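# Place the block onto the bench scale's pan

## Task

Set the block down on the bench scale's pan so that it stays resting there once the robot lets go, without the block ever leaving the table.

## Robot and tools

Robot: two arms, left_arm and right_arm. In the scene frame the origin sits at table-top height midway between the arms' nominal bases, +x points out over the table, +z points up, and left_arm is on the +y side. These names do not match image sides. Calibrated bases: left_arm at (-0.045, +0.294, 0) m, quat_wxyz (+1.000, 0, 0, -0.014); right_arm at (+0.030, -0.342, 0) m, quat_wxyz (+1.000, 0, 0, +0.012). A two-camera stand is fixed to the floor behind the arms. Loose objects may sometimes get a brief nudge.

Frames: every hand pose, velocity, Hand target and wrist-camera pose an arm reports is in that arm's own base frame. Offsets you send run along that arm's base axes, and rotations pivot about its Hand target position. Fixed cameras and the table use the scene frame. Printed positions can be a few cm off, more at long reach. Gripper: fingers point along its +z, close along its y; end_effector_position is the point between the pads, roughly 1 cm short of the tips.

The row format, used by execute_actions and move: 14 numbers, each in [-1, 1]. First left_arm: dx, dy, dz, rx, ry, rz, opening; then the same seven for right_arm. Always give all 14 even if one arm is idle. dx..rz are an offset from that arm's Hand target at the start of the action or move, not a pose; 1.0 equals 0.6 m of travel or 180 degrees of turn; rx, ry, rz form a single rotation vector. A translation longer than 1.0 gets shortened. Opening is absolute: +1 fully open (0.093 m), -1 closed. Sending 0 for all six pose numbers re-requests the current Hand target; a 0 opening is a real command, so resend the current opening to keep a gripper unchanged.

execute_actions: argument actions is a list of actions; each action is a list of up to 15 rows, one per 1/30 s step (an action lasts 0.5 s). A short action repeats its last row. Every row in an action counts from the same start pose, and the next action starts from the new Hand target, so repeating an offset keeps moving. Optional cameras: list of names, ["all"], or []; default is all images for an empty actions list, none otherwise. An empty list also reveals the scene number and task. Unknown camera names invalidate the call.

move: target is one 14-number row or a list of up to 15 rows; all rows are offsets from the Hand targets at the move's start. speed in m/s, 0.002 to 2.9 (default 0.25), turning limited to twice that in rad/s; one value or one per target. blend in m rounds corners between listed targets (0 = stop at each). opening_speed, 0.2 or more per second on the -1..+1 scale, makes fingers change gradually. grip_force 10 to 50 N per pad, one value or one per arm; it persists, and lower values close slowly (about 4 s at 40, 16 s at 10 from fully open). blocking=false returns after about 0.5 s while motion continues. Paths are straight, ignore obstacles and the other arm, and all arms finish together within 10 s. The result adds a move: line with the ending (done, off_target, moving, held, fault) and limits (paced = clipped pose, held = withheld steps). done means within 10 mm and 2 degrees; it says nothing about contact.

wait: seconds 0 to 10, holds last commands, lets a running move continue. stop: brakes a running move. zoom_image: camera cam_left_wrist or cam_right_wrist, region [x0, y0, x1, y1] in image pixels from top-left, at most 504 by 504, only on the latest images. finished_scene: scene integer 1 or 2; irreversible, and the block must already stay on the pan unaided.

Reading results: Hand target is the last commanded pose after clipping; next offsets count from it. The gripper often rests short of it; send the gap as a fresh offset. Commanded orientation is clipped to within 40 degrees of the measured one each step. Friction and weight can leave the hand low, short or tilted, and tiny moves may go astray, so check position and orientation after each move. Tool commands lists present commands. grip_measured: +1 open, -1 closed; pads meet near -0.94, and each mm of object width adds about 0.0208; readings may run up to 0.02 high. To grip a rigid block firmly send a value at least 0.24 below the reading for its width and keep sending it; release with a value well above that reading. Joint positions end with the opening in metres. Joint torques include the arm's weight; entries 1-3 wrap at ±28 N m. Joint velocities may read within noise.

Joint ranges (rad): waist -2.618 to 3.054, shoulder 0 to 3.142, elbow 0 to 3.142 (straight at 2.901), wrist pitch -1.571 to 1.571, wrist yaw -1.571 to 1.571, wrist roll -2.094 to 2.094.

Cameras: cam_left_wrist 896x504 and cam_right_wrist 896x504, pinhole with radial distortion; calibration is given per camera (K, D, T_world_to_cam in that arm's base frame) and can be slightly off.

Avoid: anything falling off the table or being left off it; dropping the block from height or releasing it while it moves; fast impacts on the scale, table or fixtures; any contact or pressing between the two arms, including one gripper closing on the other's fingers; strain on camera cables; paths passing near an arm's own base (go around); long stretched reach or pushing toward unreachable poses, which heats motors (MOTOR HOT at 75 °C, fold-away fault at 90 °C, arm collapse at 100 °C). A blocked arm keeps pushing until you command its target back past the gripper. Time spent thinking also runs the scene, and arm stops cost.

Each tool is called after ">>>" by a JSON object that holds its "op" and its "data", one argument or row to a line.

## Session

>>> {"op": "execute_actions", "data": {
  "actions": []
}}

Scene clock: 0.00 s.
left_arm: end_effector_position=(+0.2171, -0.2251, +0.3276) grip_measured=+1.000 end_effector_quat_wxyz=(+0.312, +0.232, +0.848, -0.360) | right_arm: end_effector_position=(+0.2950, +0.0577, +0.4248) grip_measured=+1.000 end_effector_quat_wxyz=(+0.522, -0.072, +0.840, +0.127)
Joint positions: left_arm=[-0.561 1.105 1.34 -0.892 0.462 -0.258 0.093] | right_arm=[0.061 1.117 1.656 -0.988 -0.237 0.04 0.093]
Joint velocities: within noise
Joint torques (N m): no reading
Motor temperatures (°C): left_arm=[25 29 31 28 29 23 26] | right_arm=[27 33 35 24 25 24 26]
Heat: left arm: 31 °C; right arm: 35 °C.
Hand target: left_arm +0.2174, -0.2253, +0.3355; +0.322, +0.234, +0.842, -0.363 | right_arm +0.2939, +0.0577, +0.4314; +0.531, -0.073, +0.835, +0.126
Tool commands: left_gripper/opening=+1.0 right_gripper/opening=+1.0
camera_calibration:
cam_left_wrist: T_world_to_cam=[[-0.605259, -0.6571, 0.449312, -0.161736], [-0.79337, 0.451864, -0.407901, 0.447575], [0.0650038, -0.603356, -0.794818, 0.194978], [0, 0, 0, 1]] pos_world=[0.244526, -0.190878, 0.410208]
cam_right_wrist: T_world_to_cam=[[0.252853, -0.956025, -0.1486, 0.0464906], [-0.77931, -0.110231, -0.616867, 0.535024], [0.57336, 0.271782, -0.772912, 0.231495], [0, 0, 0, 1]] pos_world=[0.272464, 0.0405063, 0.515873]

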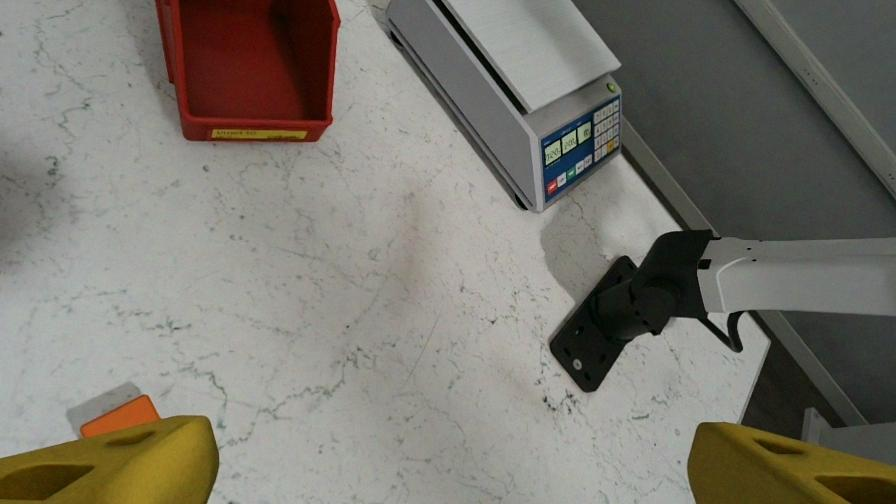

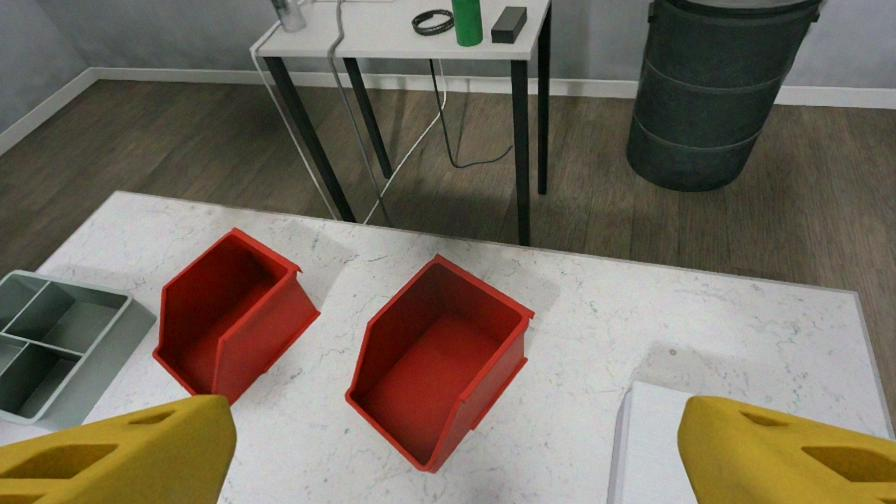

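>>> {"op": "move", "data": {
  "target": [0.095,0.628,0,0,0,0.417,1,-0.095,0.628,-0.436,-0.317,0.227,0.353,1],
  "speed": 0.35,
  "cameras": ["cam_right_wrist"]
}}

Scene clock: 20.20 s.
left_arm: end_effector_position=(+0.2716, +0.1434, +0.3219) grip_measured=+1.000 end_effector_quat_wxyz=(+0.459, -0.328, +0.819, -0.106) | right_arm: end_effector_position=(+0.2369, +0.4303, +0.1662) grip_measured=+1.000 end_effector_quat_wxyz=(+0.103, -0.649, +0.753, +0.031)
Joint positions: left_arm=[0.741 1.092 1.322 -0.909 0.478 -0.253 0.093] | right_arm=[1.072 2.38 2.58 -1.554 0.014 -0.353 0.093]
Joint torques (N m): left_arm=[0.81 -1.77 10.56 2.19 -0.04 -0.06] | right_arm=[-0.06 -11.56 8.29 0.69 -0.23 -0.09]
Heat: left arm: 34 °C; right arm: 37 °C.
Hand target: left_arm +0.2743, +0.1515, +0.3353; +0.477, -0.328, +0.810, -0.091 | right_arm +0.2369, +0.4345, +0.1698; +0.000, -0.657, +0.754, +0.001
Off the commanded pose: left_arm 0.016 m, 3 deg | right_arm 0.005 m, 12 deg.
joint sent to its limit (right arm) — joint 4 (wrist pitch), lower limit. The joint targets are off in orientation, not in position.
move: off_target (left_arm, right_arm)
camera_calibration:
cam_right_wrist: T_world_to_cam=[[0.983321, -0.163402, 0.079877, -0.173144], [-0.178597, -0.950544, 0.254105, 0.445878], [0.0344053, -0.264133, -0.963873, 0.35372], [0, 0, 0, 1]] pos_world=[0.237719, 0.488963, 0.241471]
Images, in order (width x height): cam_right_wrist 896x504.

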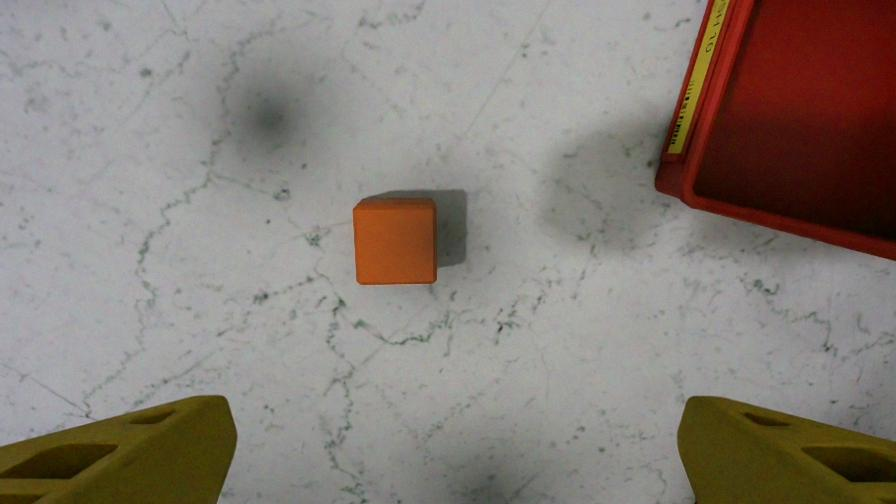

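>>> {"op": "move", "data": {
  "target": [
    [0,0,0,0,0,0,1,-0.0255,0.009,-0.12,0,0,0,1],
    [0,0,0,0,0,0,1,-0.0255,0.009,-0.225,0,0,0,1]
  ],
  "blend": [0.02,0],
  "speed": [0.2,0.12],
  "cameras": ["cam_right_wrist"]
}}

Scene clock: 30.07 s.
left_arm: end_effector_position=(+0.2716, +0.1435, +0.3220) grip_measured=+1.000 end_effector_quat_wxyz=(+0.459, -0.328, +0.819, -0.106) | right_arm: end_effector_position=(+0.2248, +0.4364, +0.0354) grip_measured=+1.000 end_effector_quat_wxyz=(-0.002, -0.659, +0.752, -0.008)
Joint positions: left_arm=[0.741 1.092 1.322 -0.908 0.477 -0.254 0.093] | right_arm=[1.1 2.57 2.414 -1.426 0.013 -0.34 0.093]
Joint torques (N m): left_arm=[0.7 -1.76 10.59 2.14 -0.02 -0.01] | right_arm=[0.2 -14.49 4.6 0.49 -0.25 0.11]
Motor temperatures (°C): left_arm=[25 29 35 33 29 23 26] | right_arm=[27 39 40 27 25 24 26]
Heat: left arm: 35 °C; right arm: 40 °C.
Hand target: left_arm +0.2743, +0.1516, +0.3353; +0.477, -0.328, +0.810, -0.091 | right_arm +0.2217, +0.4398, +0.0347; +0.000, -0.657, +0.754, +0.001
Off the commanded pose: left_arm 0.016 m, 3 deg | right_arm 0.005 m, 1 deg.
move: off_target (left_arm)
camera_calibration:
cam_right_wrist: T_world_to_cam=[[0.990106, -0.140249, 0.00449573, -0.158749], [-0.127015, -0.882143, 0.453532, 0.434172], [-0.0596413, -0.449615, -0.891229, 0.329074], [0, 0, 0, 1]] pos_world=[0.231951, 0.508695, 0.0970833]
Images, in order (width x height): cam_right_wrist 896x504.

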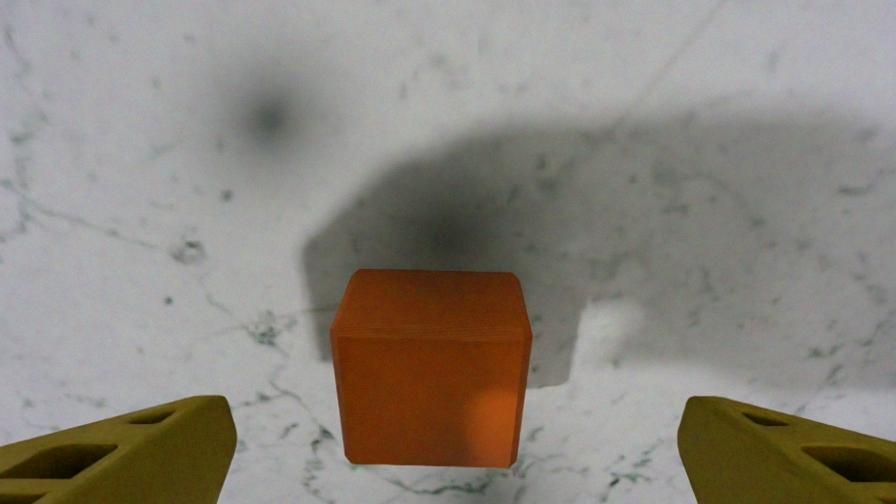

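>>> {"op": "move", "data": {
  "target": [
    [0,0,0,0,0,0,1,-0.01,0.0035,-0.03,0,0,0,1],
    [0,0,0,0,0,0,1,-0.01,0.0035,-0.03,0,0,0,-0.42],
    [0,0,0,0,0,0,1,0,0,0.36,0,0,0,-0.42],
    [0,0,0,0,0,0,1,0.214,-0.92,0.31,0,0,-0.456,-0.42],
    [0,0,0,0,0,0,1,0.214,-0.933,0.182,0,0,-0.456,-0.42]
  ],
  "speed": [0.06,0.1,0.25,0.35,0.15],
  "blend": [0,0,0.05,0.04,0],
  "opening_speed": 1.5,
  "cameras": ["cam_right_wrist"]
}}

Scene clock: 59.07 s.
left_arm: end_effector_position=(+0.2716, +0.1435, +0.3220) grip_measured=+1.000 end_effector_quat_wxyz=(+0.459, -0.328, +0.819, -0.106) | right_arm: end_effector_position=(+0.3479, -0.1189, +0.1482) grip_measured=-0.298 end_effector_quat_wxyz=(-0.002, +0.002, +1.000, -0.004)
Joint positions: left_arm=[0.741 1.092 1.322 -0.908 0.477 -0.254 0.093] | right_arm=[-0.325 1.951 1.838 -1.46 0.009 -0.322 0.031]
Joint torques (N m): left_arm=[0.76 -1.74 10.58 2.14 -0.04 -0.02] | right_arm=[-0.58 -9.11 4.96 0.53 -0.22 -0.16]
Motor temperatures (°C): left_arm=[25 29 37 35 29 23 26] | right_arm=[27 54 39 26 25 24 26]
Heat: left arm: 37 °C; right arm: 54 °C.
Hand target: left_arm +0.2743, +0.1516, +0.3353; +0.477, -0.328, +0.810, -0.091 | right_arm +0.3500, -0.1200, +0.1440; +0.001, +0.000, +1.000, +0.001
Off the commanded pose: left_arm 0.016 m, 3 deg | right_arm 0.005 m, 1 deg.
move: off_target (left_arm); blend cut to 0.0386 m at target 4
camera_calibration:
cam_right_wrist: T_world_to_cam=[[-0.0131595, -0.999908, 0.00319638, -0.111975], [-0.895262, 0.0132059, 0.445345, 0.28375], [-0.445346, 0.0029989, -0.895353, 0.375942], [0, 0, 0, 1]] pos_world=[0.419981, -0.116839, 0.210592]
Images, in order (width x height): cam_right_wrist 896x504.

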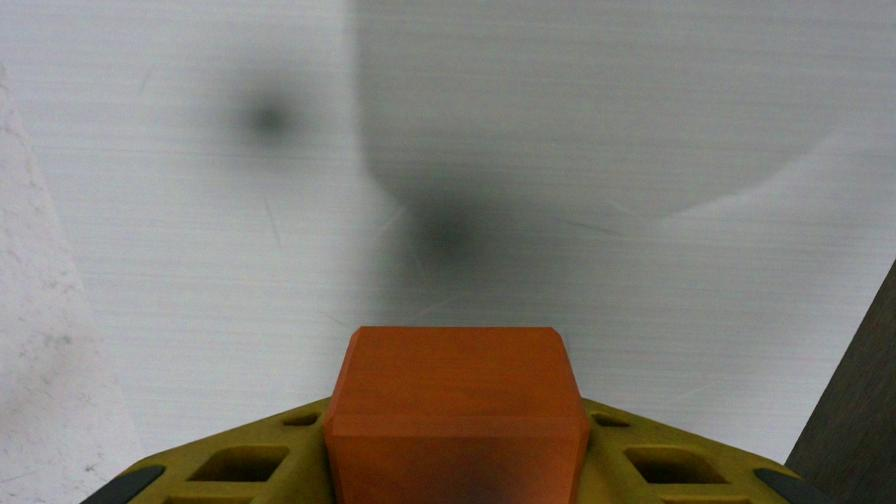

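>>> {"op": "move", "data": {
  "target": [
    [0,0,0,0,0,0,1,0,0,-0.035,0,0,0,-0.42],
    [0,0,0,0,0,0,1,0,0,-0.063,0,0,0,-0.42]
  ],
  "speed": [0.1,0.025],
  "blend": [0.003,0],
  "cameras": ["cam_right_wrist"]
}}

Scene clock: 68.83 s.
left_arm: end_effector_position=(+0.2716, +0.1435, +0.3220) grip_measured=+1.000 end_effector_quat_wxyz=(+0.459, -0.328, +0.819, -0.106) | right_arm: end_effector_position=(+0.3470, -0.1186, +0.1146) grip_measured=-0.298 end_effector_quat_wxyz=(-0.008, +0.002, +1.000, -0.002)
Joint positions: left_arm=[0.741 1.092 1.322 -0.908 0.477 -0.254 0.093] | right_arm=[-0.325 1.951 1.704 -1.338 0.009 -0.322 0.031]
Joint torques (N m): left_arm=[0.73 -1.8 10.55 2.13 -0.03 -0.02] | right_arm=[-0.69 -9.63 3.29 0.83 -0.22 -0.11]
Heat: left arm: 37 °C; right arm: 51 °C.
Hand target: left_arm +0.2743, +0.1516, +0.3353; +0.477, -0.328, +0.810, -0.091 | right_arm +0.3500, -0.1200, +0.1063; +0.001, +0.000, +1.000, +0.001
Off the commanded pose: left_arm 0.016 m, 3 deg | right_arm 0.009 m, 1 deg.
move: off_target (left_arm)
camera_calibration:
cam_right_wrist: T_world_to_cam=[[-0.0130962, -0.999914, -0.00058651, -0.111237], [-0.890031, 0.0113897, 0.455757, 0.294719], [-0.455712, 0.00649071, -0.890104, 0.348807], [0, 0, 0, 1]] pos_world=[0.419808, -0.116848, 0.176089]
Images, in order (width x height): cam_right_wrist 896x504.

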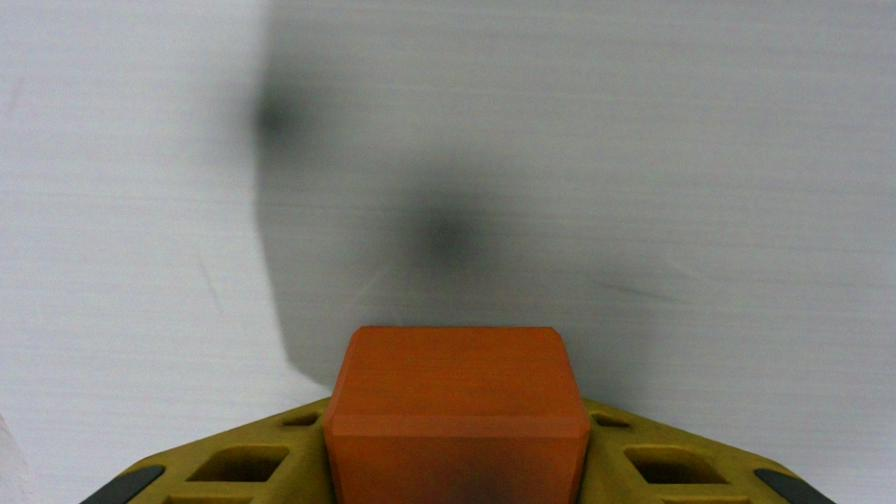

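>>> {"op": "move", "data": {
  "target": [
    [0,0,0,0,0,0,1,0,0,-0.008,0,0,0,-0.42],
    [0,0,0,0,0,0,1,-0.004,0.002,0.002,0,0,0,-0.42],
    [0,0,0,0,0,0,1,-0.004,0.002,0.002,0,0,0,0.5],
    [0,0,0,0,0,0,1,-0.004,0.002,0.17,0,0,0,0.5]
  ],
  "speed": [0.025,0.1,0.1,0.15],
  "opening_speed": 1.0,
  "cameras": ["cam_right_wrist"]
}}

Scene clock: 76.83 s.
left_arm: end_effector_position=(+0.2716, +0.1435, +0.3220) grip_measured=+1.000 end_effector_quat_wxyz=(+0.459, -0.328, +0.819, -0.106) | right_arm: end_effector_position=(+0.3482, -0.1157, +0.1803) grip_measured=+0.498 end_effector_quat_wxyz=(+0.015, +0.001, +1.000, +0.000)
Joint positions: left_arm=[0.741 1.092 1.322 -0.908 0.477 -0.254 0.093] | right_arm=[-0.325 1.941 1.953 -1.553 -0.009 -0.323 0.069]
Joint torques (N m): left_arm=[0.84 -1.73 10.56 2.15 -0.03 -0.02] | right_arm=[-0.66 -13.49 8.43 0.29 -0.05 -0.08]
Heat: left arm: 38 °C; right arm: 50 °C.
Hand target: left_arm +0.2743, +0.1516, +0.3353; +0.477, -0.328, +0.810, -0.091 | right_arm +0.3475, -0.1188, +0.2082; +0.001, +0.000, +1.000, +0.001
Off the commanded pose: left_arm 0.016 m, 3 deg | right_arm 0.028 m, 2 deg.
joint sent to its limit (right arm) — joint 4 (wrist pitch), lower limit. The joint targets are off in orientation, not in position.
move: off_target (left_arm, right_arm)
camera_calibration:
cam_right_wrist: T_world_to_cam=[[-0.0120503, -0.999916, -0.00483572, -0.107823], [-0.910695, 0.00897781, 0.412983, 0.280415], [-0.412905, 0.00938042, -0.910726, 0.397001], [0, 0, 0, 1]] pos_world=[0.417996, -0.114056, 0.245231]
Images, in order (width x height): cam_right_wrist 896x504.

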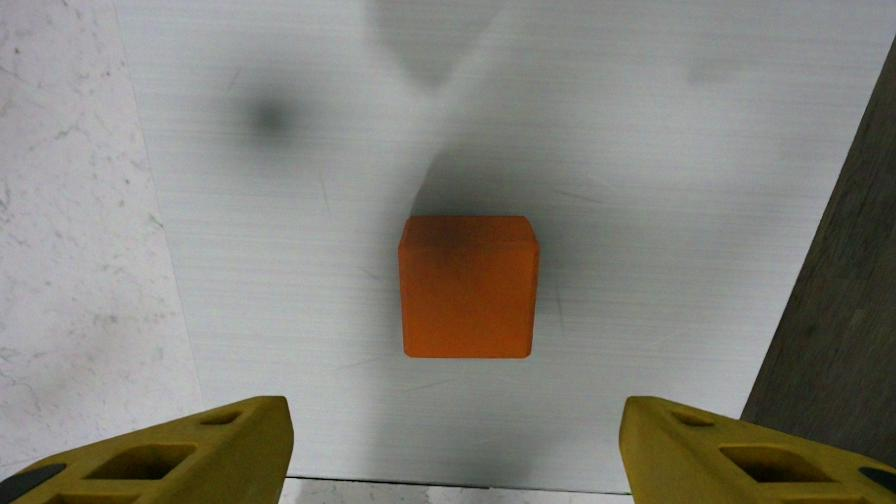

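>>> {"op": "finished_scene", "data": {
  "scene": 2
}}

The scene is finished: the task was done.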